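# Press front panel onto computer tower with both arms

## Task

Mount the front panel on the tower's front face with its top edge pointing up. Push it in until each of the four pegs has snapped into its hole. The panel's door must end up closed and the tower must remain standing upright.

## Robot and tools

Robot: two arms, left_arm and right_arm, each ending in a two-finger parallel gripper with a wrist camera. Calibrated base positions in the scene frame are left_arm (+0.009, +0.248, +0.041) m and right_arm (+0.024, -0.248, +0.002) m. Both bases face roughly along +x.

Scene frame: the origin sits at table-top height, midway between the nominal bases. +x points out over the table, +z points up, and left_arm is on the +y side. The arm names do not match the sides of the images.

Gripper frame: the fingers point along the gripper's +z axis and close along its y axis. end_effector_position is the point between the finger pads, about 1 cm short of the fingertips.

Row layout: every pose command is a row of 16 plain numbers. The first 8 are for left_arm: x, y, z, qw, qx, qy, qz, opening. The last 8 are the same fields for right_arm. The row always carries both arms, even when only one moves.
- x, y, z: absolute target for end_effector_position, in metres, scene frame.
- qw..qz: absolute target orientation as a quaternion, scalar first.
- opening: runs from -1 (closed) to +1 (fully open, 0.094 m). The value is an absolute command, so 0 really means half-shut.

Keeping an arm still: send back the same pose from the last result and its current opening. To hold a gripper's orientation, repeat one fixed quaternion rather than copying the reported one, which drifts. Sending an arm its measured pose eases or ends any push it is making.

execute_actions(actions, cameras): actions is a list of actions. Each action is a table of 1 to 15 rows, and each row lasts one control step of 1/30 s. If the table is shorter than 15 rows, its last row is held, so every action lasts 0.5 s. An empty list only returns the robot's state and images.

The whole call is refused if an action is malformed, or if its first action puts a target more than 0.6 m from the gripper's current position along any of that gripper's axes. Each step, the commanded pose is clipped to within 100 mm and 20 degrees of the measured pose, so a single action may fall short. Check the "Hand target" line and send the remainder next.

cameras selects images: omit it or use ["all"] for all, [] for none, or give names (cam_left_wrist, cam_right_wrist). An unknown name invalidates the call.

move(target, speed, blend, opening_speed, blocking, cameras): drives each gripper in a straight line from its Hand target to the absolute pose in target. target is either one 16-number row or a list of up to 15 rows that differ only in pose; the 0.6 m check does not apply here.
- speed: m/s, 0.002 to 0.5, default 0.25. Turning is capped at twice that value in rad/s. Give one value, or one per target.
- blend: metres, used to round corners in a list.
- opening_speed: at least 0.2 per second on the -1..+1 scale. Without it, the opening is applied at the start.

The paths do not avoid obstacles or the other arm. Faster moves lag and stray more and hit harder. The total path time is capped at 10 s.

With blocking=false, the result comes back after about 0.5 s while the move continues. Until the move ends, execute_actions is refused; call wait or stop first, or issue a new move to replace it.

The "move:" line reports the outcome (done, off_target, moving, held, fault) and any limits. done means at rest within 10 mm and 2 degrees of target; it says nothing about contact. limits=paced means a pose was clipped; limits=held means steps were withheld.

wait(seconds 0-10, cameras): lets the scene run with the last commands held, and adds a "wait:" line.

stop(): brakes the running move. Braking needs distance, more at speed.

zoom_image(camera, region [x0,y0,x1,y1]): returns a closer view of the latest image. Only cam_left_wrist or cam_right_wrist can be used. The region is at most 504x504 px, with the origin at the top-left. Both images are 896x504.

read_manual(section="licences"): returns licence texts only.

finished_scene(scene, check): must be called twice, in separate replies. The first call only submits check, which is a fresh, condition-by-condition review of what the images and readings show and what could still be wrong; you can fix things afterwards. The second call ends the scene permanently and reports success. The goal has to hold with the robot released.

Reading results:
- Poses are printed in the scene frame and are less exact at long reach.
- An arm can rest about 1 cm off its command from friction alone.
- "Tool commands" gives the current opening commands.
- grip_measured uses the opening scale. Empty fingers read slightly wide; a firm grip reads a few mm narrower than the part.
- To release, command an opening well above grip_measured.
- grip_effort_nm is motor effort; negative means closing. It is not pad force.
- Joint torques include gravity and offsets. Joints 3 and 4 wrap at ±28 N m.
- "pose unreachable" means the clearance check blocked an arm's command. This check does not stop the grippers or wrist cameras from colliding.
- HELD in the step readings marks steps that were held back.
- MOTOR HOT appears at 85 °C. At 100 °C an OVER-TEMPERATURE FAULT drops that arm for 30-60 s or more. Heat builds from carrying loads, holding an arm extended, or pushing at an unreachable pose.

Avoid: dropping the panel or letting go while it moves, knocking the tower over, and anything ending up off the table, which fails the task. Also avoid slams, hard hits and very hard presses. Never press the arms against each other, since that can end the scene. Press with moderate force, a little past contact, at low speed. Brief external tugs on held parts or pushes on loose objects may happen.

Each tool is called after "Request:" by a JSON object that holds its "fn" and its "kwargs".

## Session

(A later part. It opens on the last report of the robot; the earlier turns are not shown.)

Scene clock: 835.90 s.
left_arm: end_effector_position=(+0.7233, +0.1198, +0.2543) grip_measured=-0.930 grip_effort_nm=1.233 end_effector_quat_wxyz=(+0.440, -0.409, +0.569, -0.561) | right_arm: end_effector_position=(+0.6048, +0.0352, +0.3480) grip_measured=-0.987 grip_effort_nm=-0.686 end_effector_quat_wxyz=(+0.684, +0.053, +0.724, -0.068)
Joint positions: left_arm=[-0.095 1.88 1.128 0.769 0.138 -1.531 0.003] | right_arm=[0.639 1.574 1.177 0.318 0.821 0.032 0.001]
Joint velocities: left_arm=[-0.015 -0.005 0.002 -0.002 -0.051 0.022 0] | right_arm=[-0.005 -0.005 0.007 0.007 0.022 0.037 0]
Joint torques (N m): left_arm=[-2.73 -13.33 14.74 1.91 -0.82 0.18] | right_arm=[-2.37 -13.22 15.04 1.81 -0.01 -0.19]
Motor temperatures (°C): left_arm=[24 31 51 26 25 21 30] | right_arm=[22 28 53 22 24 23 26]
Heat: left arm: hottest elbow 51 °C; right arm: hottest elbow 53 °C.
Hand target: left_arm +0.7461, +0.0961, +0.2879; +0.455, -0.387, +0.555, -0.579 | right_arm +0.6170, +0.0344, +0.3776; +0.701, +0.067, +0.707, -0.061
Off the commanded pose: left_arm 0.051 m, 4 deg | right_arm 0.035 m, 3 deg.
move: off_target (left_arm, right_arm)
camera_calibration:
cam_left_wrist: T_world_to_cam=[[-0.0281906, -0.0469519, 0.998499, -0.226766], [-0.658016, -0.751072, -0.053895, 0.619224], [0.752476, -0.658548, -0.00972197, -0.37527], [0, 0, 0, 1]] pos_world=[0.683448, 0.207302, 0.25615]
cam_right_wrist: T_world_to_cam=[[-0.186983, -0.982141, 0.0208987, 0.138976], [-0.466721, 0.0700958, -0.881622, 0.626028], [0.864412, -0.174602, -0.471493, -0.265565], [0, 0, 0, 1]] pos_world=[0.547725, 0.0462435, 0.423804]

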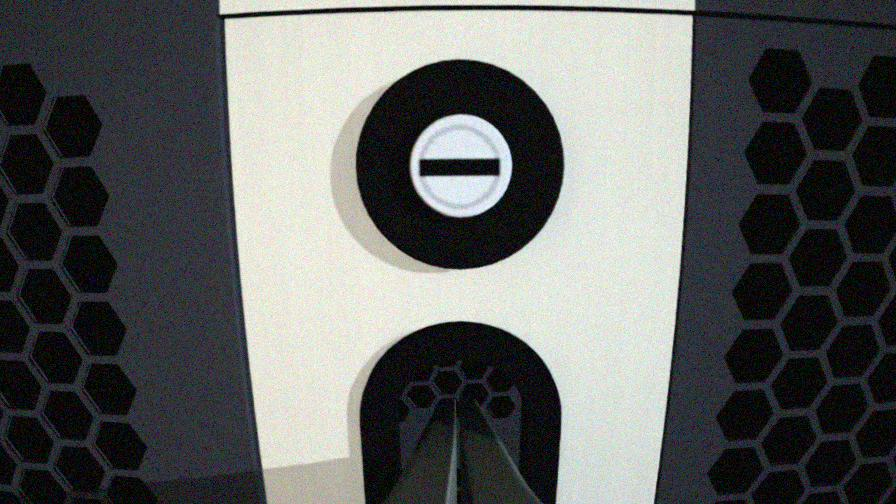

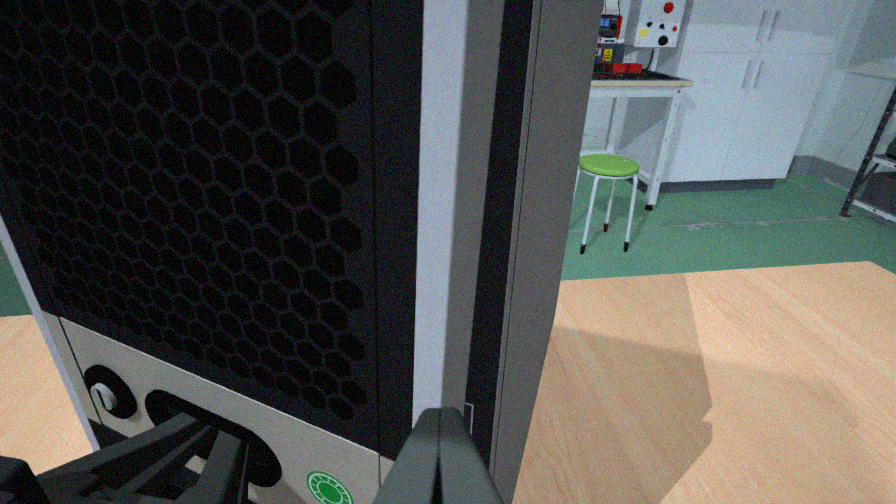

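Request:
{"fn": "move", "kwargs": {"target": [0.752,0.095,0.288,0.4558,-0.3865,0.5564,-0.5789,-0.45,0.685,0.036,0.385,0.704,0.0616,0.704,-0.0616,-1], "speed": 0.05, "cameras": ["cam_right_wrist"]}}

Request:
{"fn": "move", "kwargs": {"target": [0.752,0.095,0.288,0.4558,-0.3865,0.5564,-0.5789,-0.45,0.72,0.034,0.39,0.704,0.0616,0.704,-0.0616,-1], "speed": 0.05, "cameras": ["cam_right_wrist"]}}

Scene clock: 842.77 s.
left_arm: end_effector_position=(+0.7216, +0.1205, +0.2522) grip_measured=-0.930 grip_effort_nm=1.233 end_effector_quat_wxyz=(+0.439, -0.411, +0.570, -0.559) | right_arm: end_effector_position=(+0.6458, +0.0464, +0.3562) grip_measured=-0.987 grip_effort_nm=-0.686 end_effector_quat_wxyz=(+0.691, +0.045, +0.719, -0.055)
Joint positions: left_arm=[-0.095 1.878 1.121 0.769 0.137 -1.531 0.003] | right_arm=[0.604 1.658 1.292 0.313 0.756 0.02 0.001]
Joint velocities: left_arm=[0.005 -0.015 -0.002 0.002 -0.022 -0.066 0] | right_arm=[-0.005 -0.005 -0.027 -0.002 -0.095 0.022 -0.001]
Joint torques (N m): left_arm=[0.15 -15.27 7.98 2.19 0 0.1] | right_arm=[-1.2 -15.21 9.89 1.52 0.14 -0.03]
Motor temperatures (°C): left_arm=[24 30 50 26 25 21 30] | right_arm=[22 28 54 22 24 23 26]
Heat: left arm: hottest elbow 50 °C; right arm: hottest elbow 54 °C.
Hand target: left_arm +0.7232, +0.1196, +0.2542; +0.440, -0.410, +0.569, -0.561 | right_arm +0.6460, +0.0440, +0.3568; +0.691, +0.047, +0.719, -0.056
Off the commanded pose: left_arm 0.053 m, 4 deg | right_arm 0.050 m, 3 deg.
move: held (left_arm, right_arm; a check stopped the path); limits=held
pose unreachable (left arm): on one or more control steps of this call, first in action 0 (counted from 0), this arm could not follow its commanded pose, so it was not sent that pose on those steps. It may still have moved: this result reports where it is.
cause: moving toward the commanded pose would bring a part of the arm too close to another arm (this arm's wrist (the part past joint 4) and the right arm's gripper housing, along the way the arms are being sent, or toward where that arm still pushes).
pose unreachable (right arm): on one or more control steps of this call, first in action 0 (counted from 0), this arm could not follow its commanded pose, so it was not sent that pose on those steps. It may still have moved: this result reports where it is.
cause: moving toward the commanded pose would bring a part of the arm too close to another arm (this arm's gripper housing and the left arm's wrist (the part past joint 4), along the way the arms are being sent, or toward where that arm still pushes).
camera_calibration:
cam_right_wrist: T_world_to_cam=[[-0.1579, -0.987389, 0.0114485, 0.142307], [-0.454093, 0.0623119, -0.888772, 0.646382], [0.876851, -0.145535, -0.458206, -0.309302], [0, 0, 0, 1]] pos_world=[0.587199, 0.0552203, 0.431134]
Images, in order (width x height): cam_right_wrist 896x504.

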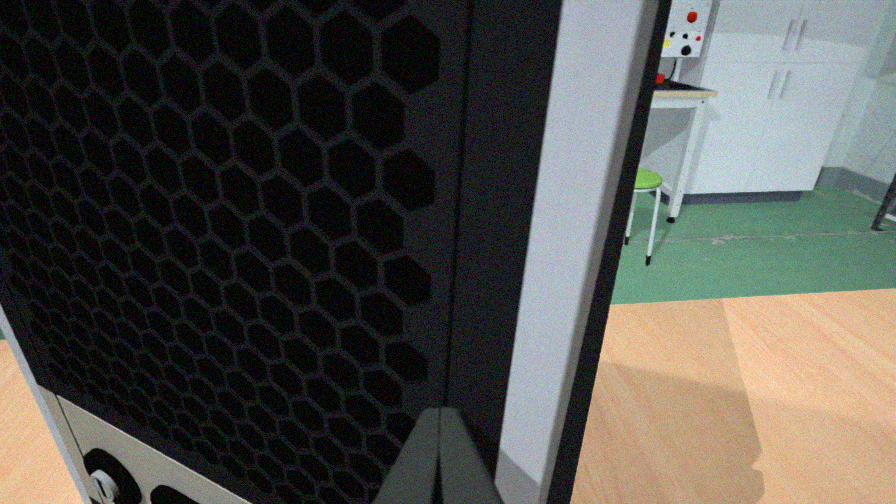

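Scene clock: 844.10 s.
left_arm: end_effector_position=(+0.7216, +0.1211, +0.2518) grip_measured=-0.929 grip_effort_nm=1.228 end_effector_quat_wxyz=(+0.440, -0.413, +0.569, -0.558) | right_arm: end_effector_position=(+0.6552, +0.0574, +0.3494) grip_measured=-0.987 grip_effort_nm=-0.686 end_effector_quat_wxyz=(+0.686, +0.031, +0.725, -0.049)
Joint positions: left_arm=[-0.095 1.878 1.12 0.769 0.131 -1.531 0.003] | right_arm=[0.604 1.687 1.322 0.295 0.728 0.02 0.001]
Joint velocities: left_arm=[-0.015 -0.015 0.007 -0.007 -0.11 -0.007 -0.001] | right_arm=[-0.015 0.005 0.007 -0.017 0.066 0.051 0]
Joint torques (N m): left_arm=[0.15 -15.27 7.41 2.25 0 0.12] | right_arm=[-5.01 -14.39 16.87 1.29 0.22 -0.14]
Motor temperatures (°C): left_arm=[24 30 50 26 25 21 30] | right_arm=[22 29 54 22 24 23 26]
Heat: left arm: hottest elbow 50 °C; right arm: hottest elbow 54 °C.
Hand target: left_arm +0.7218, +0.1211, +0.2522; +0.440, -0.412, +0.569, -0.558 | right_arm +0.6826, +0.0365, +0.3743; +0.699, +0.055, +0.711, -0.059
Off the commanded pose: left_arm 0.054 m, 4 deg | right_arm 0.080 m, 5 deg.
move: held (left_arm; a check stopped the path), off_target (right_arm; braked when a check withheld steps of left_arm); limits=held
pose unreachable (left arm): on one or more control steps of this call, first in action 0 (counted from 0), this arm could not follow its commanded pose, so it was not sent that pose on those steps. It may still have moved: this result reports where it is.
cause: moving toward the commanded pose would bring a part of the arm too close to another arm (this arm's wrist (the part past joint 4) and the right arm's gripper housing, along the way the arms are being sent, or toward where that arm still pushes).
camera_calibration:
cam_right_wrist: T_world_to_cam=[[-0.129378, -0.99134, 0.0225059, 0.13244], [-0.469441, 0.0412424, -0.882, 0.652814], [0.873434, -0.124677, -0.470711, -0.313586], [0, 0, 0, 1]] pos_world=[0.597489, 0.0652727, 0.425193]
Images, in order (width x height): cam_right_wrist 896x504.

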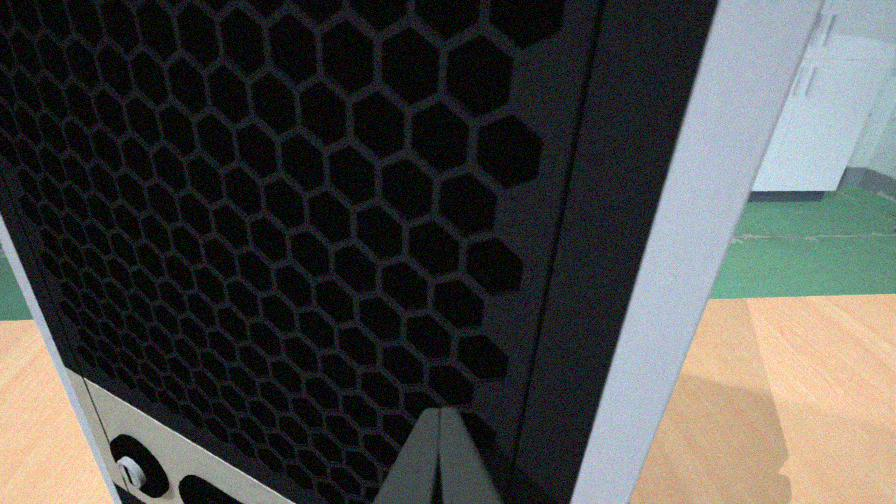

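Request:
{"fn": "move", "kwargs": {"target": [[0.735,0.108,0.288,0.4558,-0.3865,0.5564,-0.5789,-0.45,0.58,-0.03,0.41,0.696,-0.123,0.696,0.123,-1],[0.735,0.108,0.288,0.4558,-0.3865,0.5564,-0.5789,-0.45,0.655,0.0,0.42,0.696,-0.123,0.696,0.123,-1]], "cameras": ["cam_right_wrist"], "speed": 0.15}}

Scene clock: 852.17 s.
left_arm: end_effector_position=(+0.7215, +0.1207, +0.2520) grip_measured=-0.929 grip_effort_nm=1.219 end_effector_quat_wxyz=(+0.440, -0.411, +0.570, -0.559) | right_arm: end_effector_position=(+0.6429, +0.0030, +0.3890) grip_measured=-0.987 grip_effort_nm=-0.681 end_effector_quat_wxyz=(+0.680, -0.124, +0.712, +0.128)
Joint positions: left_arm=[-0.095 1.878 1.12 0.77 0.134 -1.531 0.003] | right_arm=[0.385 1.488 1.181 0.263 0.038 0.015 0.001]
Joint velocities: left_arm=[-0.005 -0.005 -0.012 -0.017 -0.051 -0.022 -0.001] | right_arm=[-0.005 0.015 -0.007 -0.017 0.022 -0.022 0]
Joint torques (N m): left_arm=[-1.2 -15.5 11.48 2.63 0.11 0.18] | right_arm=[-2.78 -13.27 15.71 1.14 -0.04 -0.11]
Motor temperatures (°C): left_arm=[24 30 49 26 25 21 30] | right_arm=[22 29 55 22 24 23 26]
Heat: left arm: hottest elbow 49 °C; right arm: hottest elbow 55 °C.
Hand target: left_arm +0.7328, +0.1086, +0.2879; +0.456, -0.387, +0.555, -0.578 | right_arm +0.6542, +0.0002, +0.4184; +0.697, -0.121, +0.696, +0.125
Off the commanded pose: left_arm 0.041 m, 4 deg | right_arm 0.033 m, 3 deg.
move: off_target (left_arm, right_arm)
camera_calibration:
cam_right_wrist: T_world_to_cam=[[0.333245, -0.942659, -0.0184973, -0.205651], [-0.442315, -0.138979, -0.886026, 0.668835], [0.83265, 0.303445, -0.463267, -0.268987], [0, 0, 0, 1]] pos_world=[0.58834, -0.0192813, 0.464189]
Images, in order (width x height): cam_right_wrist 896x504.

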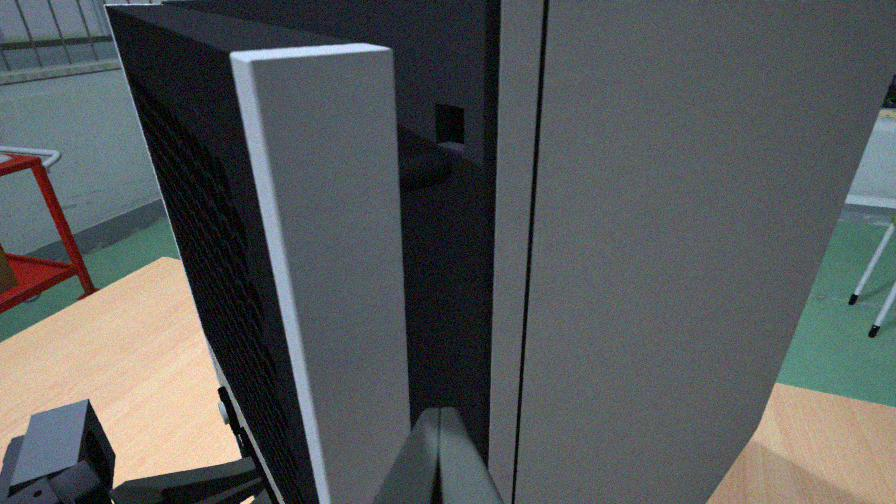

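Request:
{"fn": "move", "kwargs": {"target": [0.685,0.135,0.296,0.4249,-0.3569,0.5759,-0.6019,-0.45,0.60,-0.05,0.46,0.696,-0.123,0.696,0.123,-1], "cameras": ["cam_right_wrist"], "speed": 0.1}}

Scene clock: 864.80 s.
left_arm: end_effector_position=(+0.6889, +0.1356, +0.2619) grip_measured=-0.915 grip_effort_nm=1.233 end_effector_quat_wxyz=(+0.407, -0.380, +0.590, -0.585) | right_arm: end_effector_position=(+0.6026, -0.0414, +0.4514) grip_measured=-0.987 grip_effort_nm=-0.681 end_effector_quat_wxyz=(+0.691, -0.121, +0.700, +0.131)
Joint positions: left_arm=[-0.04 1.802 1.031 0.786 0.302 -1.54 0.004] | right_arm=[0.327 1.315 1.153 0.152 -0.021 0.015 0.001]
Joint velocities: left_arm=[0.005 0.005 -0.007 -0.002 -0.037 -0.037 0] | right_arm=[-0.005 -0.024 0.007 -0.002 -0.007 -0.007 -0.001]
Joint torques (N m): left_arm=[0.21 -17.03 7.46 3.3 0.29 0.09] | right_arm=[-2.61 -11.93 10.56 1.22 -0.11 -0.18]
Motor temperatures (°C): left_arm=[24 30 48 26 25 21 30] | right_arm=[22 30 57 22 24 23 26]
Heat: left arm: hottest elbow 48 °C; right arm: hottest elbow 57 °C.
Hand target: left_arm +0.6854, +0.1344, +0.2958; +0.425, -0.357, +0.575, -0.602 | right_arm +0.6004, -0.0494, +0.4593; +0.696, -0.122, +0.696, +0.124
Off the commanded pose: left_arm 0.034 m, 4 deg | right_arm 0.012 m, 1 deg.
move: off_target (left_arm, right_arm)
camera_calibration:
cam_right_wrist: T_world_to_cam=[[0.334917, -0.942014, -0.0209642, -0.232817], [-0.414684, -0.127383, -0.901005, 0.690807], [0.846089, 0.310456, -0.433301, -0.214399], [0, 0, 0, 1]] pos_world=[0.545842, -0.0647588, 0.524641]
Images, in order (width x height): cam_right_wrist 896x504.

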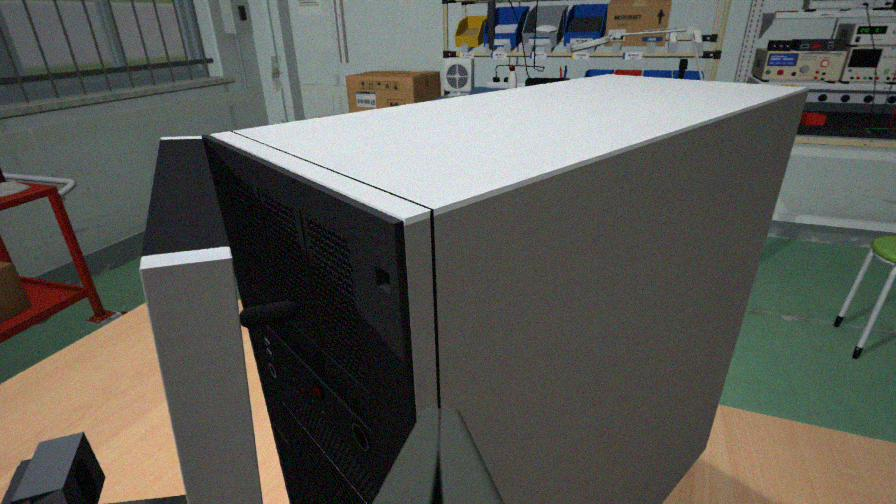

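Request:
{"fn": "move", "kwargs": {"target": [0.685,0.131,0.294,0.4463,-0.3314,0.5398,-0.6365,-0.45,0.60,-0.05,0.46,0.696,-0.123,0.696,0.123,-1], "cameras": ["cam_right_wrist"], "speed": 0.1}}

Request:
{"fn": "zoom_image", "kwargs": {"camera": "cam_right_wrist", "region": [120, 100, 480, 504]}}

Scene clock: 879.63 s.
left_arm: end_effector_position=(+0.6812, +0.1356, +0.2747) grip_measured=-0.885 grip_effort_nm=1.228 end_effector_quat_wxyz=(-0.436, +0.346, -0.553, +0.620) | right_arm: end_effector_position=(+0.6026, -0.0414, +0.4512) grip_measured=-0.987 grip_effort_nm=-0.686 end_effector_quat_wxyz=(+0.691, -0.122, +0.701, +0.131)
Joint positions: left_arm=[-0.04 1.834 1.005 0.984 0.306 -1.565 0.005] | right_arm=[0.327 1.315 1.153 0.151 -0.021 0.015 0.001]
Joint velocities: left_arm=[0.005 0.005 -0.012 -0.017 -0.022 -0.037 -0.001] | right_arm=[0.005 -0.005 -0.007 -0.007 -0.066 -0.037 -0.001]
Joint torques (N m): left_arm=[-0.5 -13.98 8.59 3.43 -0.11 -0.02] | right_arm=[-2.2 -12.28 10.67 1.17 -0.07 -0.19]
Motor temperatures (°C): left_arm=[24 30 46 26 25 21 30] | right_arm=[22 30 54 22 24 23 26]
Heat: left arm: hottest elbow 46 °C; right arm: hottest elbow 54 °C.
Hand target: left_arm +0.6847, +0.1310, +0.2940; -0.445, +0.332, -0.538, +0.635 | right_arm +0.6001, -0.0499, +0.4599; +0.696, -0.123, +0.696, +0.123
Off the commanded pose: left_arm 0.020 m, 3 deg | right_arm 0.013 m, 1 deg.
move: off_target (left_arm, right_arm)
camera_calibration:
cam_right_wrist: T_world_to_cam=[[0.334902, -0.942028, -0.0205872, -0.232984], [-0.415536, -0.128048, -0.900519, 0.690818], [0.845678, 0.31014, -0.43433, -0.213819], [0, 0, 0, 1]] pos_world=[0.545908, -0.0647062, 0.524431]
Images, in order (width x height): cam_right_wrist 896x504.

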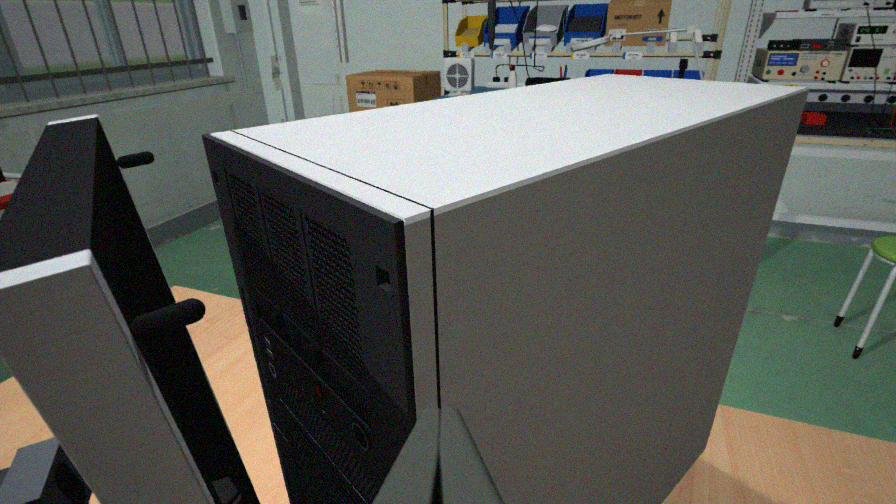

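Scaled by 1.248 from the camera's 896x504 image, which has a finer 1280x720 frame.

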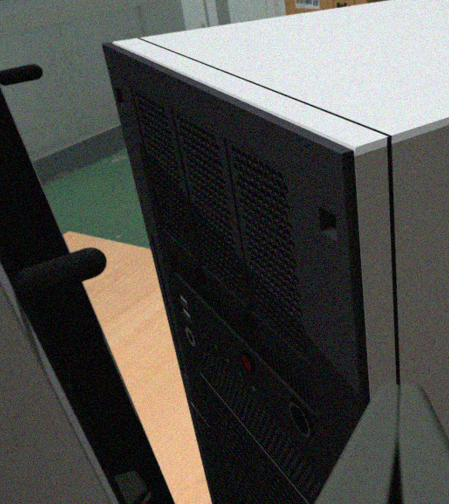

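Request:
{"fn": "move", "kwargs": {"target": [0.685,0.131,0.296,0.4249,-0.3569,0.5759,-0.6019,-0.45,0.60,-0.05,0.46,0.696,-0.123,0.696,0.123,-1], "cameras": ["cam_right_wrist"], "speed": 0.1}}

Scene clock: 886.67 s.
left_arm: end_effector_position=(+0.6815, +0.1356, +0.2559) grip_measured=-0.885 grip_effort_nm=1.228 end_effector_quat_wxyz=(+0.403, -0.381, +0.589, -0.588) | right_arm: end_effector_position=(+0.6026, -0.0414, +0.4511) grip_measured=-0.987 grip_effort_nm=-0.681 end_effector_quat_wxyz=(+0.691, -0.122, +0.701, +0.131)
Joint positions: left_arm=[-0.04 1.8 1.005 0.811 0.306 -1.548 0.005] | right_arm=[0.327 1.315 1.153 0.151 -0.021 0.014 0.001]
Joint velocities: left_arm=[-0.005 -0.005 0.002 -0.002 0.007 0.051 0] | right_arm=[-0.015 0.005 0.002 0.027 -0.051 -0.022 0]
Joint torques (N m): left_arm=[-0.56 -16.91 9.14 2.56 -0.08 0.17] | right_arm=[-2.14 -12.57 10.74 1.22 -0.07 -0.18]
Motor temperatures (°C): left_arm=[24 30 45 26 24 21 30] | right_arm=[22 30 53 22 24 23 26]
Heat: left arm: hottest elbow 45 °C; right arm: hottest elbow 53 °C.
Hand target: left_arm +0.6842, +0.1312, +0.2954; +0.425, -0.356, +0.576, -0.601 | right_arm +0.6001, -0.0498, +0.4599; +0.696, -0.123, +0.696, +0.123
Off the commanded pose: left_arm 0.041 m, 4 deg | right_arm 0.013 m, 1 deg.
move: off_target (left_arm, right_arm)
camera_calibration:
cam_right_wrist: T_world_to_cam=[[0.33526, -0.941909, -0.0202118, -0.233301], [-0.415691, -0.12864, -0.900363, 0.690731], [0.845459, 0.310258, -0.434671, -0.213568], [0, 0, 0, 1]] pos_world=[0.54591, -0.0646319, 0.524361]
Images, in order (width x height): cam_right_wrist 896x504.

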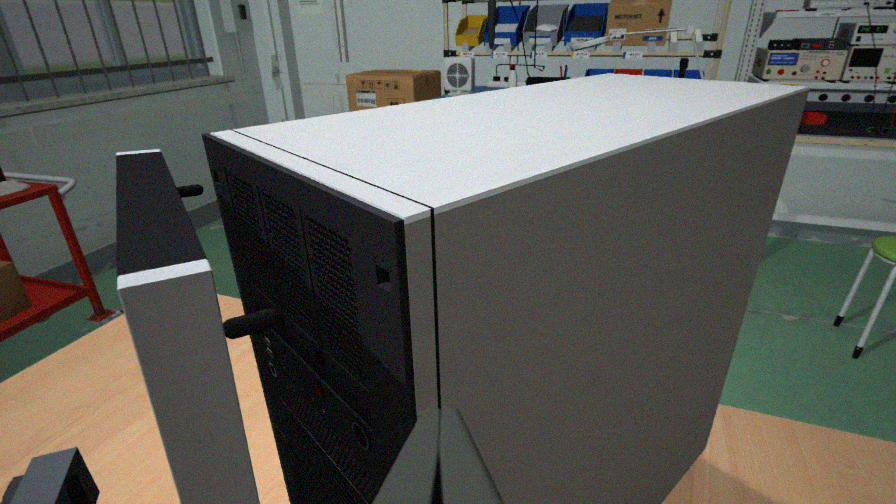

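Request:
{"fn": "move", "kwargs": {"target": [0.685,0.131,0.293,0.4367,-0.3431,0.5566,-0.6184,-0.45,0.60,-0.05,0.46,0.696,-0.123,0.696,0.123,-1], "cameras": ["cam_right_wrist"], "speed": 0.1}}

Scene clock: 893.57 s.
left_arm: end_effector_position=(+0.6805, +0.1359, +0.2752) grip_measured=-0.885 grip_effort_nm=1.233 end_effector_quat_wxyz=(+0.426, -0.358, +0.570, -0.604) | right_arm: end_effector_position=(+0.6026, -0.0414, +0.4511) grip_measured=-0.987 grip_effort_nm=-0.681 end_effector_quat_wxyz=(+0.691, -0.122, +0.701, +0.131)
Joint positions: left_arm=[-0.04 1.801 1.005 0.894 0.305 -1.548 0.005] | right_arm=[0.327 1.315 1.153 0.151 -0.021 0.014 0.001]
Joint velocities: left_arm=[-0.005 0.005 -0.017 -0.012 -0.007 -0.037 0.001] | right_arm=[0.005 -0.005 0.007 -0.007 -0.081 0.037 0.001]
Joint torques (N m): left_arm=[-0.67 -13.98 8.83 3.36 -0.16 0.01] | right_arm=[-2.08 -12.45 10.62 1.28 -0.08 -0.21]
Motor temperatures (°C): left_arm=[24 31 44 26 24 21 30] | right_arm=[22 30 52 22 24 23 26]
Heat: left arm: hottest elbow 44 °C; right arm: hottest elbow 52 °C.
Hand target: left_arm +0.6849, +0.1311, +0.2929; +0.437, -0.344, +0.556, -0.618 | right_arm +0.6001, -0.0498, +0.4599; +0.696, -0.123, +0.696, +0.123
Off the commanded pose: left_arm 0.019 m, 3 deg | right_arm 0.013 m, 1 deg.
move: off_target (left_arm, right_arm)
camera_calibration:
cam_right_wrist: T_world_to_cam=[[0.33526, -0.941909, -0.0202118, -0.233301], [-0.415691, -0.12864, -0.900363, 0.690731], [0.845459, 0.310258, -0.434671, -0.213568], [0, 0, 0, 1]] pos_world=[0.54591, -0.0646319, 0.524361]
Images, in order (width x height): cam_right_wrist 896x504.

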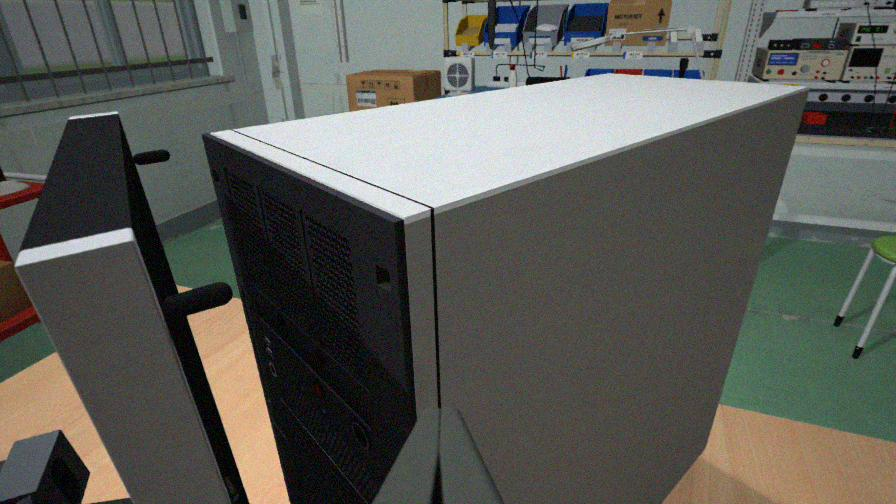

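Request:
{"fn": "move", "kwargs": {"target": [0.685,0.131,0.285,0.4939,-0.3948,0.5211,-0.5738,-0.45,0.60,-0.05,0.46,0.696,-0.123,0.696,0.123,-1], "cameras": ["cam_right_wrist"], "speed": 0.1}}

Scene clock: 905.93 s.
left_arm: end_effector_position=(+0.6825, +0.1351, +0.2709) grip_measured=-0.885 grip_effort_nm=1.233 end_effector_quat_wxyz=(+0.480, -0.411, +0.532, -0.564) | right_arm: end_effector_position=(+0.6026, -0.0414, +0.4511) grip_measured=-0.987 grip_effort_nm=-0.681 end_effector_quat_wxyz=(+0.691, -0.122, +0.701, +0.131)
Joint positions: left_arm=[-0.102 1.803 0.991 0.909 0.056 -1.528 0.005] | right_arm=[0.327 1.315 1.153 0.151 -0.021 0.014 0.001]
Joint velocities: left_arm=[-0.005 -0.005 -0.002 0.002 -0.037 0.007 -0.001] | right_arm=[0.005 -0.005 0.002 -0.027 0.007 -0.066 0.002]
Joint torques (N m): left_arm=[-0.44 -13.57 7.91 3.54 -0.12 0.21] | right_arm=[-1.79 -12.45 10.61 1.16 -0.09 -0.19]
Motor temperatures (°C): left_arm=[24 31 43 26 24 21 30] | right_arm=[22 30 51 22 24 23 26]
Heat: left arm: hottest elbow 43 °C; right arm: hottest elbow 51 °C.
Hand target: left_arm +0.6846, +0.1312, +0.2850; +0.493, -0.395, +0.522, -0.573 | right_arm +0.6001, -0.0498, +0.4599; +0.696, -0.123, +0.696, +0.123
Off the commanded pose: left_arm 0.015 m, 3 deg | right_arm 0.013 m, 1 deg.
move: off_target (left_arm, right_arm)
camera_calibration:
cam_right_wrist: T_world_to_cam=[[0.33526, -0.941909, -0.0202118, -0.233301], [-0.415691, -0.12864, -0.900363, 0.690731], [0.845459, 0.310258, -0.434671, -0.213568], [0, 0, 0, 1]] pos_world=[0.54591, -0.0646319, 0.524361]
Images, in order (width x height): cam_right_wrist 896x504.

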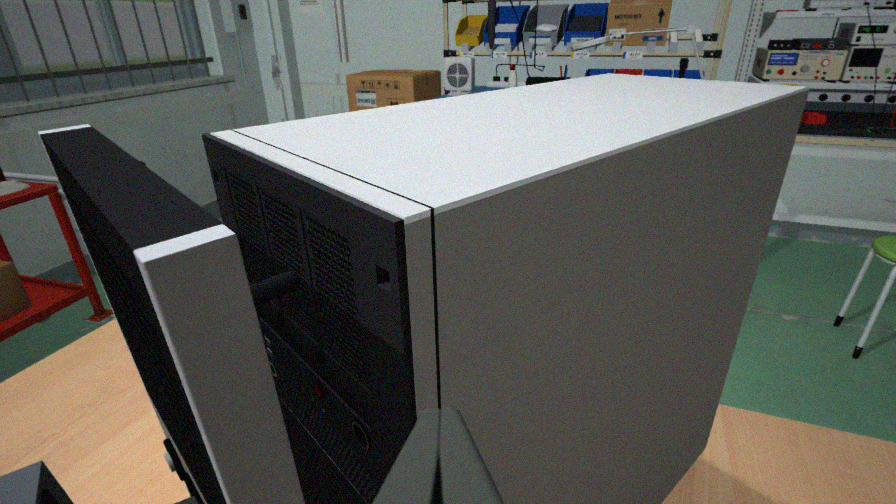

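Request:
{"fn": "move", "kwargs": {"target": [0.702,0.124,0.274,0.4939,-0.3948,0.5211,-0.5738,-0.45,0.60,-0.05,0.46,0.696,-0.123,0.696,0.123,-1], "cameras": ["cam_right_wrist"], "speed": 0.1}}

Request:
{"fn": "move", "kwargs": {"target": [0.702,0.124,0.274,0.4939,-0.3948,0.5211,-0.5738,-0.45,0.42,-0.06,0.66,0.532,0.102,0.837,-0.077,-1], "cameras": ["cam_right_wrist"]}}

Request:
{"fn": "zoom_image", "kwargs": {"camera": "cam_right_wrist", "region": [0, 100, 400, 500]}}

Scene clock: 918.40 s.
left_arm: end_effector_position=(+0.6865, +0.1324, +0.2411) grip_measured=-0.885 grip_effort_nm=1.238 end_effector_quat_wxyz=(+0.473, -0.420, +0.541, -0.554) | right_arm: end_effector_position=(+0.6026, -0.0414, +0.4511) grip_measured=-0.987 grip_effort_nm=-0.676 end_effector_quat_wxyz=(+0.691, -0.122, +0.701, +0.131)
Joint positions: left_arm=[-0.108 1.855 0.992 0.925 0.047 -1.527 0.005] | right_arm=[0.327 1.315 1.153 0.151 -0.021 0.014 0.001]
Joint velocities: left_arm=[-0.024 -0.005 -0.002 0.007 -0.081 0.022 0] | right_arm=[0.005 -0.015 -0.002 -0.027 0.051 -0.022 0]
Joint torques (N m): left_arm=[-0.73 -13.92 10.77 3.34 -0.09 0.2] | right_arm=[-1.96 -12.63 10.67 1.26 -0.1 -0.19]
Motor temperatures (°C): left_arm=[24 30 43 26 24 22 30] | right_arm=[22 30 51 22 24 23 26]
Heat: left arm: hottest elbow 43 °C; right arm: hottest elbow 51 °C.
Hand target: left_arm +0.6994, +0.1249, +0.2739; +0.494, -0.395, +0.521, -0.573 | right_arm +0.6001, -0.0498, +0.4599; +0.696, -0.123, +0.696, +0.123
Off the commanded pose: left_arm 0.037 m, 5 deg | right_arm 0.013 m, 1 deg.
move: off_target (left_arm, right_arm)
camera_calibration:
cam_right_wrist: T_world_to_cam=[[0.33526, -0.941909, -0.0202118, -0.233301], [-0.415691, -0.12864, -0.900363, 0.690731], [0.845459, 0.310258, -0.434671, -0.213568], [0, 0, 0, 1]] pos_world=[0.54591, -0.0646319, 0.524361]
Images, in order (width x height): cam_right_wrist 896x504.

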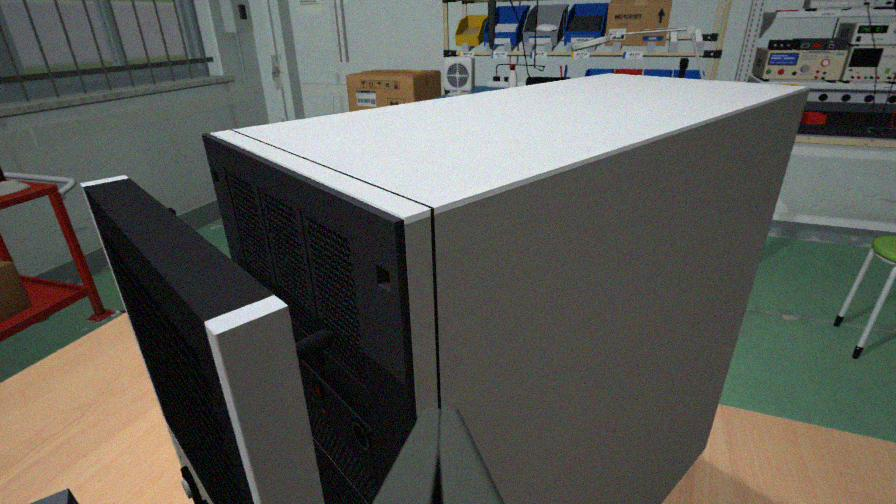

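Scene clock: 921.20 s.
left_arm: end_effector_position=(+0.6865, +0.1319, +0.2409) grip_measured=-0.885 grip_effort_nm=1.228 end_effector_quat_wxyz=(+0.473, -0.420, +0.541, -0.554) | right_arm: end_effector_position=(+0.4240, -0.0632, +0.6458) grip_measured=-0.987 grip_effort_nm=-0.681 end_effector_quat_wxyz=(+0.525, +0.086, +0.841, -0.098)
Joint positions: left_arm=[-0.108 1.855 0.992 0.925 0.046 -1.527 0.005] | right_arm=[0.729 1.335 2.06 -1.468 0.884 0.535 0.001]
Joint velocities: left_arm=[0.005 0.005 -0.007 -0.022 0.022 0.037 0] | right_arm=[-0.005 -0.024 0.017 -0.002 -0.051 0.037 0.001]
Joint torques (N m): left_arm=[-0.73 -13.98 10.85 3.34 -0.09 0.18] | right_arm=[-0.56 -8.53 12.51 0.69 0.49 0.09]
Motor temperatures (°C): left_arm=[24 30 43 26 24 22 30] | right_arm=[22 30 51 22 24 23 26]
Heat: left arm: hottest elbow 43 °C; right arm: hottest elbow 51 °C.
Hand target: left_arm +0.6998, +0.1244, +0.2735; +0.494, -0.396, +0.521, -0.573 | right_arm +0.4190, -0.0622, +0.6631; +0.537, +0.096, +0.834, -0.080
Off the commanded pose: left_arm 0.037 m, 5 deg | right_arm 0.015 m, 3 deg.
move: off_target (left_arm, right_arm)
camera_calibration:
cam_right_wrist: T_world_to_cam=[[-0.265835, -0.960971, 0.0765946, 0.00108908], [-0.756401, 0.158666, -0.634573, 0.779944], [0.597653, -0.226628, -0.769058, 0.315975], [0, 0, 0, 1]] pos_world=[0.401397, -0.051095, 0.737851]
Images, in order (width x height): cam_right_wrist 896x504.

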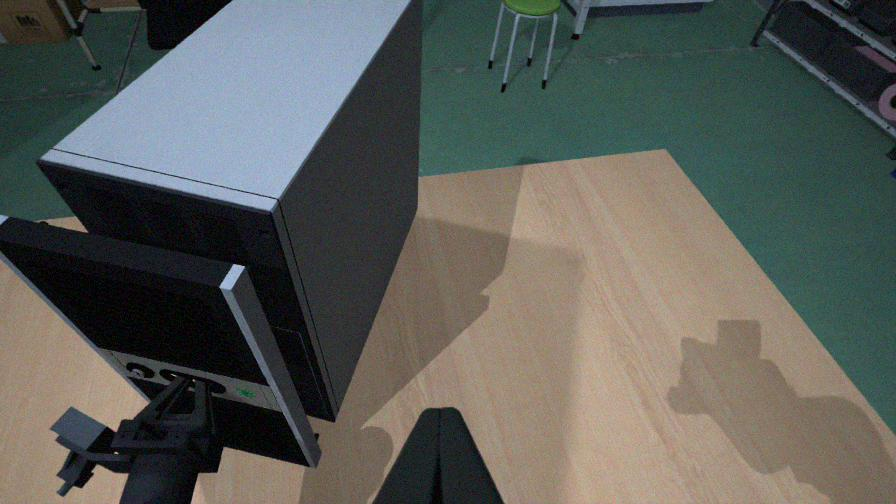

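Scaled by 1.260 from the camera's 896x504 image, which has a finer 1280x720 frame.

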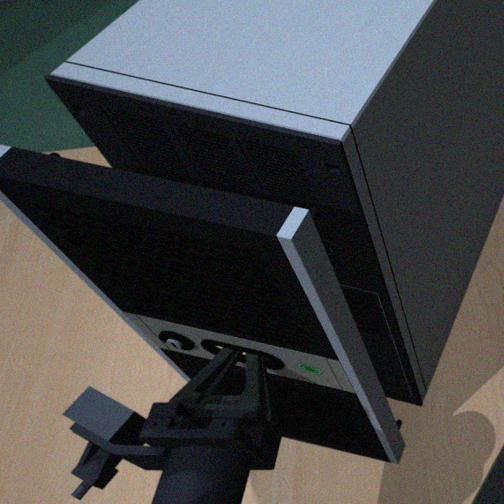

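Request:
{"fn": "move", "kwargs": {"target": [0.712,0.122,0.285,0.4939,-0.3948,0.5211,-0.5738,-0.45,0.60,-0.05,0.46,0.696,-0.123,0.696,0.123,-1], "cameras": ["cam_right_wrist"]}}

Request:
{"fn": "zoom_image", "kwargs": {"camera": "cam_right_wrist", "region": [160, 170, 480, 490]}}

Scene clock: 937.67 s.
left_arm: end_effector_position=(+0.6961, +0.1299, +0.2532) grip_measured=-0.885 grip_effort_nm=1.238 end_effector_quat_wxyz=(+0.477, -0.416, +0.536, -0.558) | right_arm: end_effector_position=(+0.6001, -0.0429, +0.4430) grip_measured=-0.987 grip_effort_nm=-0.686 end_effector_quat_wxyz=(+0.682, -0.115, +0.711, +0.131)
Joint positions: left_arm=[-0.109 1.857 1.027 0.908 0.046 -1.527 0.005] | right_arm=[0.329 1.308 1.141 0.131 -0.01 0.03 0.001]
Joint velocities: left_arm=[-0.005 -0.015 -0.002 0.002 -0.037 -0.037 -0.001] | right_arm=[-0.015 0.005 -0.002 0.007 0.037 0.007 0.002]
Joint torques (N m): left_arm=[-0.5 -14.56 11.37 2.51 -0.08 0.19] | right_arm=[-2.32 -11.69 11.15 2.24 -0.11 -0.2]
Motor temperatures (°C): left_arm=[24 30 43 26 24 22 30] | right_arm=[22 30 52 22 24 23 26]
Heat: left arm: hottest elbow 43 °C; right arm: hottest elbow 52 °C.
Hand target: left_arm +0.7101, +0.1226, +0.2847; +0.494, -0.395, +0.520, -0.574 | right_arm +0.6004, -0.0483, +0.4562; +0.694, -0.116, +0.699, +0.126
Off the commanded pose: left_arm 0.036 m, 4 deg | right_arm 0.018 m, 3 deg.
move: off_target (left_arm, right_arm)
camera_calibration:
cam_right_wrist: T_world_to_cam=[[0.32547, -0.944885, -0.035513, -0.221491], [-0.442567, -0.119039, -0.888799, 0.693672], [0.835586, 0.304994, -0.456919, -0.198881], [0, 0, 0, 1]] pos_world=[0.545267, -0.066052, 0.517796]
Images, in order (width x height): cam_right_wrist 896x504.

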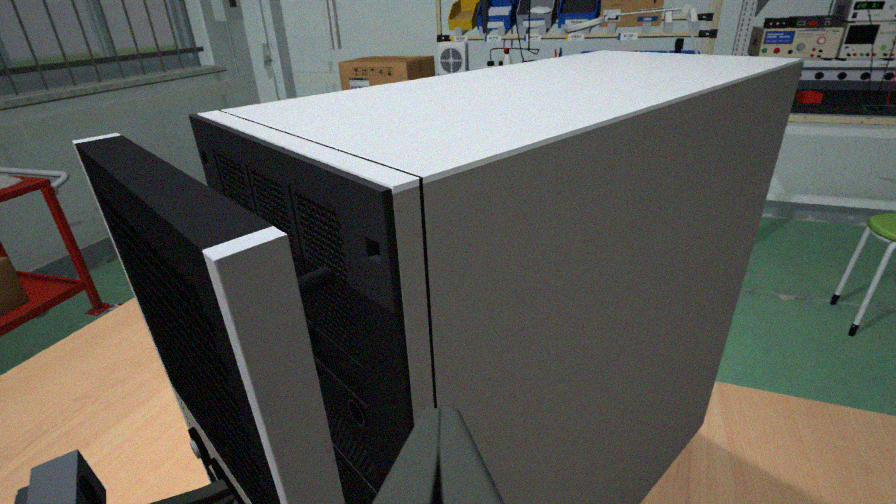

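Scaled by 1.575 from the camera's 896x504 image, which has a finer 1280x720 frame.

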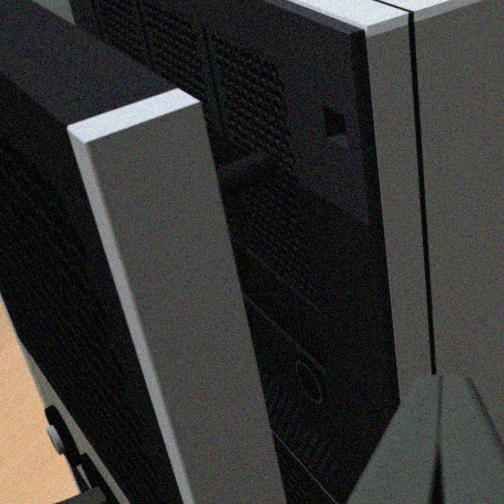

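Request:
{"fn": "move", "kwargs": {"target": [0.728,0.115,0.290,0.4939,-0.3948,0.5211,-0.5738,-0.45,0.60,-0.05,0.46,0.696,-0.123,0.696,0.123,-1], "cameras": ["cam_right_wrist"], "speed": 0.06}}

Request:
{"fn": "zoom_image", "kwargs": {"camera": "cam_right_wrist", "region": [160, 130, 480, 450]}}

Scene clock: 944.80 s.
left_arm: end_effector_position=(+0.7093, +0.1240, +0.2574) grip_measured=-0.885 grip_effort_nm=1.228 end_effector_quat_wxyz=(+0.477, -0.415, +0.537, -0.558) | right_arm: end_effector_position=(+0.6000, -0.0426, +0.4430) grip_measured=-0.987 grip_effort_nm=-0.686 end_effector_quat_wxyz=(+0.682, -0.123, +0.709, +0.129)
Joint positions: left_arm=[-0.116 1.875 1.074 0.88 0.04 -1.525 0.005] | right_arm=[0.326 1.308 1.141 0.131 -0.021 0.015 0.001]
Joint velocities: left_arm=[-0.005 -0.015 0.017 0.002 0.051 0.037 0] | right_arm=[-0.005 -0.015 0.012 0.002 -0.022 -0.051 0.001]
Joint torques (N m): left_arm=[-0.44 -14.39 12.12 2.26 -0.16 0.21] | right_arm=[-1.96 -12.1 11.54 1.99 -0.12 -0.19]
Motor temperatures (°C): left_arm=[24 30 43 26 24 22 30] | right_arm=[22 30 52 22 24 23 26]
Heat: left arm: hottest elbow 43 °C; right arm: hottest elbow 52 °C.
Hand target: left_arm +0.7254, +0.1158, +0.2899; +0.494, -0.395, +0.520, -0.574 | right_arm +0.5998, -0.0498, +0.4599; +0.696, -0.123, +0.696, +0.123
Off the commanded pose: left_arm 0.039 m, 4 deg | right_arm 0.018 m, 2 deg.
move: off_target (left_arm, right_arm)
camera_calibration:
cam_right_wrist: T_world_to_cam=[[0.33402, -0.942322, -0.0214382, -0.23248], [-0.437088, -0.134701, -0.889275, 0.689909], [0.835095, 0.306406, -0.456871, -0.198529], [0, 0, 0, 1]] pos_world=[0.544995, -0.065309, 0.517832]
Images, in order (width x height): cam_right_wrist 896x504.

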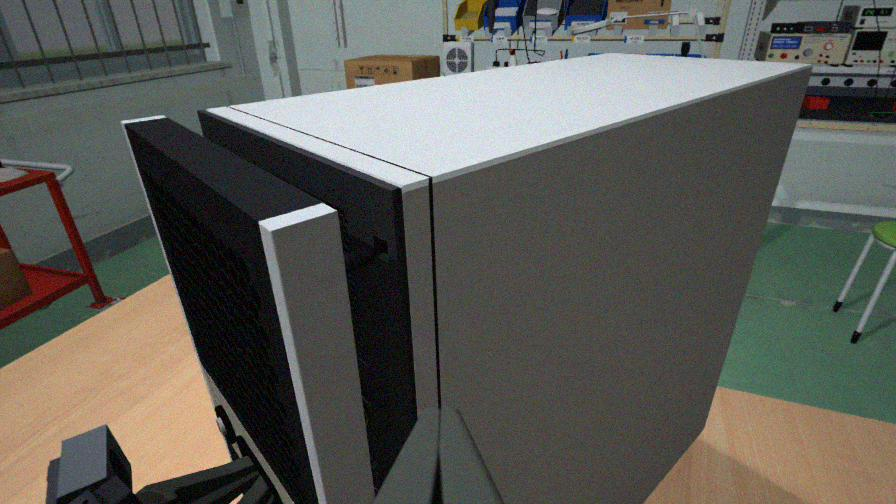

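Scaled by 1.575 from the camera's 896x504 image, which has a finer 1280x720 frame.

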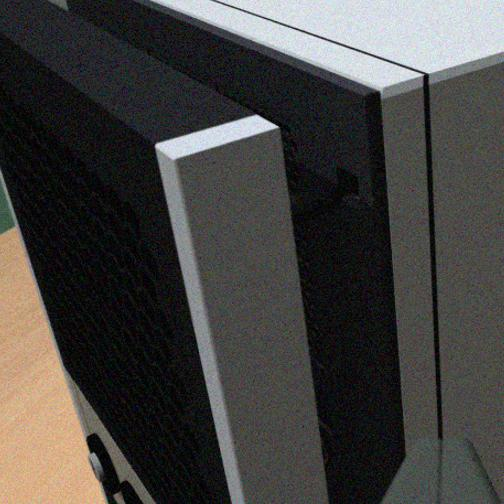

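Request:
{"fn": "move", "kwargs": {"target": [0.745,0.107,0.293,0.4939,-0.3948,0.5211,-0.5738,-0.45,0.60,-0.05,0.46,0.696,-0.123,0.696,0.123,-1], "cameras": ["cam_right_wrist"], "speed": 0.06}}

Request:
{"fn": "zoom_image", "kwargs": {"camera": "cam_right_wrist", "region": [200, 130, 480, 410]}}

Scene clock: 951.10 s.
left_arm: end_effector_position=(+0.7103, +0.1238, +0.2573) grip_measured=-0.884 grip_effort_nm=1.219 end_effector_quat_wxyz=(+0.477, -0.417, +0.537, -0.556) | right_arm: end_effector_position=(+0.6000, -0.0426, +0.4430) grip_measured=-0.987 grip_effort_nm=-0.681 end_effector_quat_wxyz=(+0.682, -0.123, +0.709, +0.129)
Joint positions: left_arm=[-0.117 1.875 1.077 0.872 0.035 -1.525 0.005] | right_arm=[0.326 1.308 1.141 0.131 -0.021 0.015 0.001]
Joint velocities: left_arm=[-0.015 -0.015 0.007 -0.022 -0.007 0.037 0] | right_arm=[-0.005 -0.015 -0.007 -0.017 -0.037 -0.037 0]
Joint torques (N m): left_arm=[-1.03 -12.86 15.24 1.65 -0.32 0.19] | right_arm=[-2.43 -11.69 11.6 2.07 -0.08 -0.18]
Motor temperatures (°C): left_arm=[24 31 43 26 24 22 30] | right_arm=[22 30 51 22 24 23 26]
Heat: left arm: hottest elbow 43 °C; right arm: hottest elbow 51 °C.
Hand target: left_arm +0.7382, +0.1085, +0.2929; +0.494, -0.395, +0.520, -0.574 | right_arm +0.5998, -0.0499, +0.4599; +0.696, -0.123, +0.696, +0.123
Off the commanded pose: left_arm 0.053 m, 4 deg | right_arm 0.018 m, 2 deg.
move: off_target (left_arm, right_arm)
camera_calibration:
cam_right_wrist: T_world_to_cam=[[0.334052, -0.942328, -0.020676, -0.232837], [-0.436847, -0.135348, -0.889295, 0.689745], [0.835209, 0.306103, -0.456866, -0.198613], [0, 0, 0, 1]] pos_world=[0.544976, -0.0652571, 0.517833]
Images, in order (width x height): cam_right_wrist 896x504.

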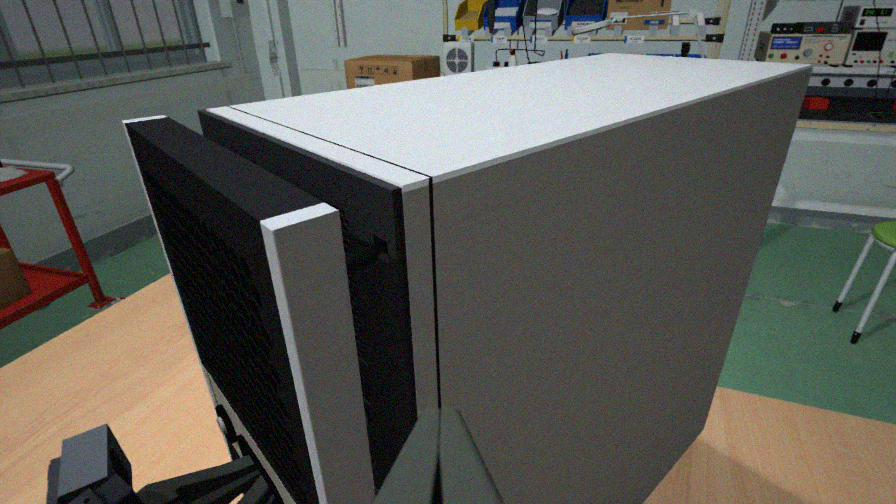

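Scaled by 1.800 from the camera's 896x504 image, which has a finer 1280x720 frame.

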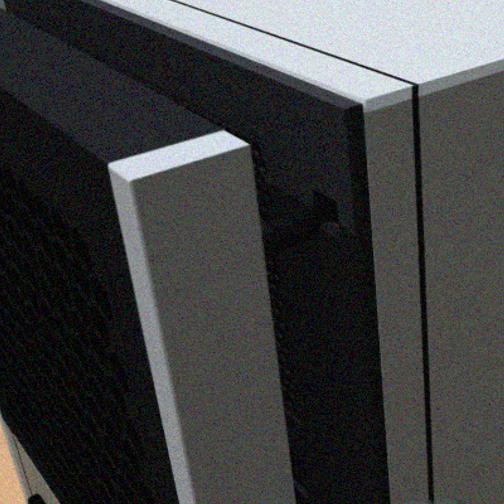

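Request:
{"fn": "move", "kwargs": {"target": [[0.712,0.124,0.298,0.4939,-0.3948,0.5211,-0.5738,-0.45,0.60,-0.05,0.46,0.696,-0.123,0.696,0.123,-1],[0.729,0.117,0.295,0.4939,-0.3948,0.5211,-0.5738,-0.45,0.60,-0.05,0.46,0.696,-0.123,0.696,0.123,-1]], "cameras": ["cam_right_wrist"], "speed": 0.06}}

Request:
{"fn": "zoom_image", "kwargs": {"camera": "cam_right_wrist", "region": [200, 130, 480, 410]}}

Scene clock: 960.30 s.
left_arm: end_effector_position=(+0.7095, +0.1235, +0.2572) grip_measured=-0.884 grip_effort_nm=1.228 end_effector_quat_wxyz=(+0.475, -0.416, +0.539, -0.557) | right_arm: end_effector_position=(+0.6000, -0.0426, +0.4430) grip_measured=-0.987 grip_effort_nm=-0.686 end_effector_quat_wxyz=(+0.682, -0.123, +0.709, +0.129)
Joint positions: left_arm=[-0.116 1.873 1.075 0.871 0.042 -1.525 0.005] | right_arm=[0.326 1.308 1.141 0.131 -0.021 0.015 0.001]
Joint velocities: left_arm=[-0.005 -0.024 -0.007 0.007 -0.051 0.081 0] | right_arm=[-0.005 -0.024 0.007 -0.017 0.007 -0.066 0]
Joint torques (N m): left_arm=[-0.21 -15.15 12.26 2.15 -0.1 0.2] | right_arm=[-2.78 -11.63 11.62 2.07 -0.1 -0.16]
Motor temperatures (°C): left_arm=[24 30 46 26 24 22 30] | right_arm=[22 29 51 22 24 23 26]
Heat: left arm: hottest elbow 46 °C; right arm: hottest elbow 51 °C.
Hand target: left_arm +0.7258, +0.1176, +0.2947; +0.494, -0.395, +0.521, -0.573 | right_arm +0.5998, -0.0499, +0.4599; +0.696, -0.123, +0.696, +0.123
Off the commanded pose: left_arm 0.043 m, 4 deg | right_arm 0.018 m, 2 deg.
move: off_target (left_arm, right_arm)
camera_calibration:
cam_right_wrist: T_world_to_cam=[[0.334052, -0.942328, -0.020676, -0.232837], [-0.436847, -0.135348, -0.889295, 0.689745], [0.835209, 0.306103, -0.456866, -0.198613], [0, 0, 0, 1]] pos_world=[0.544976, -0.0652571, 0.517833]
Images, in order (width x height): cam_right_wrist 896x504.

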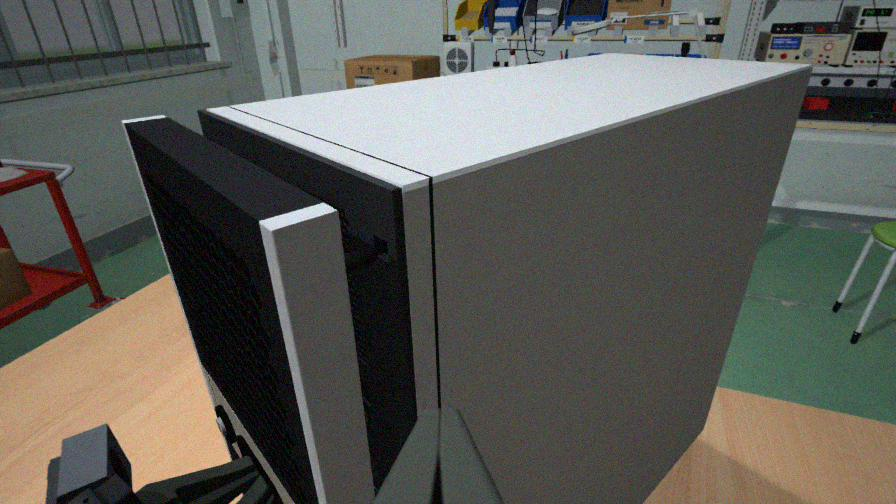

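Scaled by 1.800 from the camera's 896x504 image, which has a finer 1280x720 frame.

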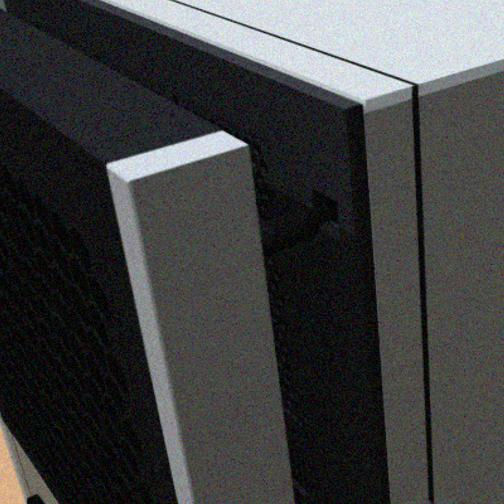

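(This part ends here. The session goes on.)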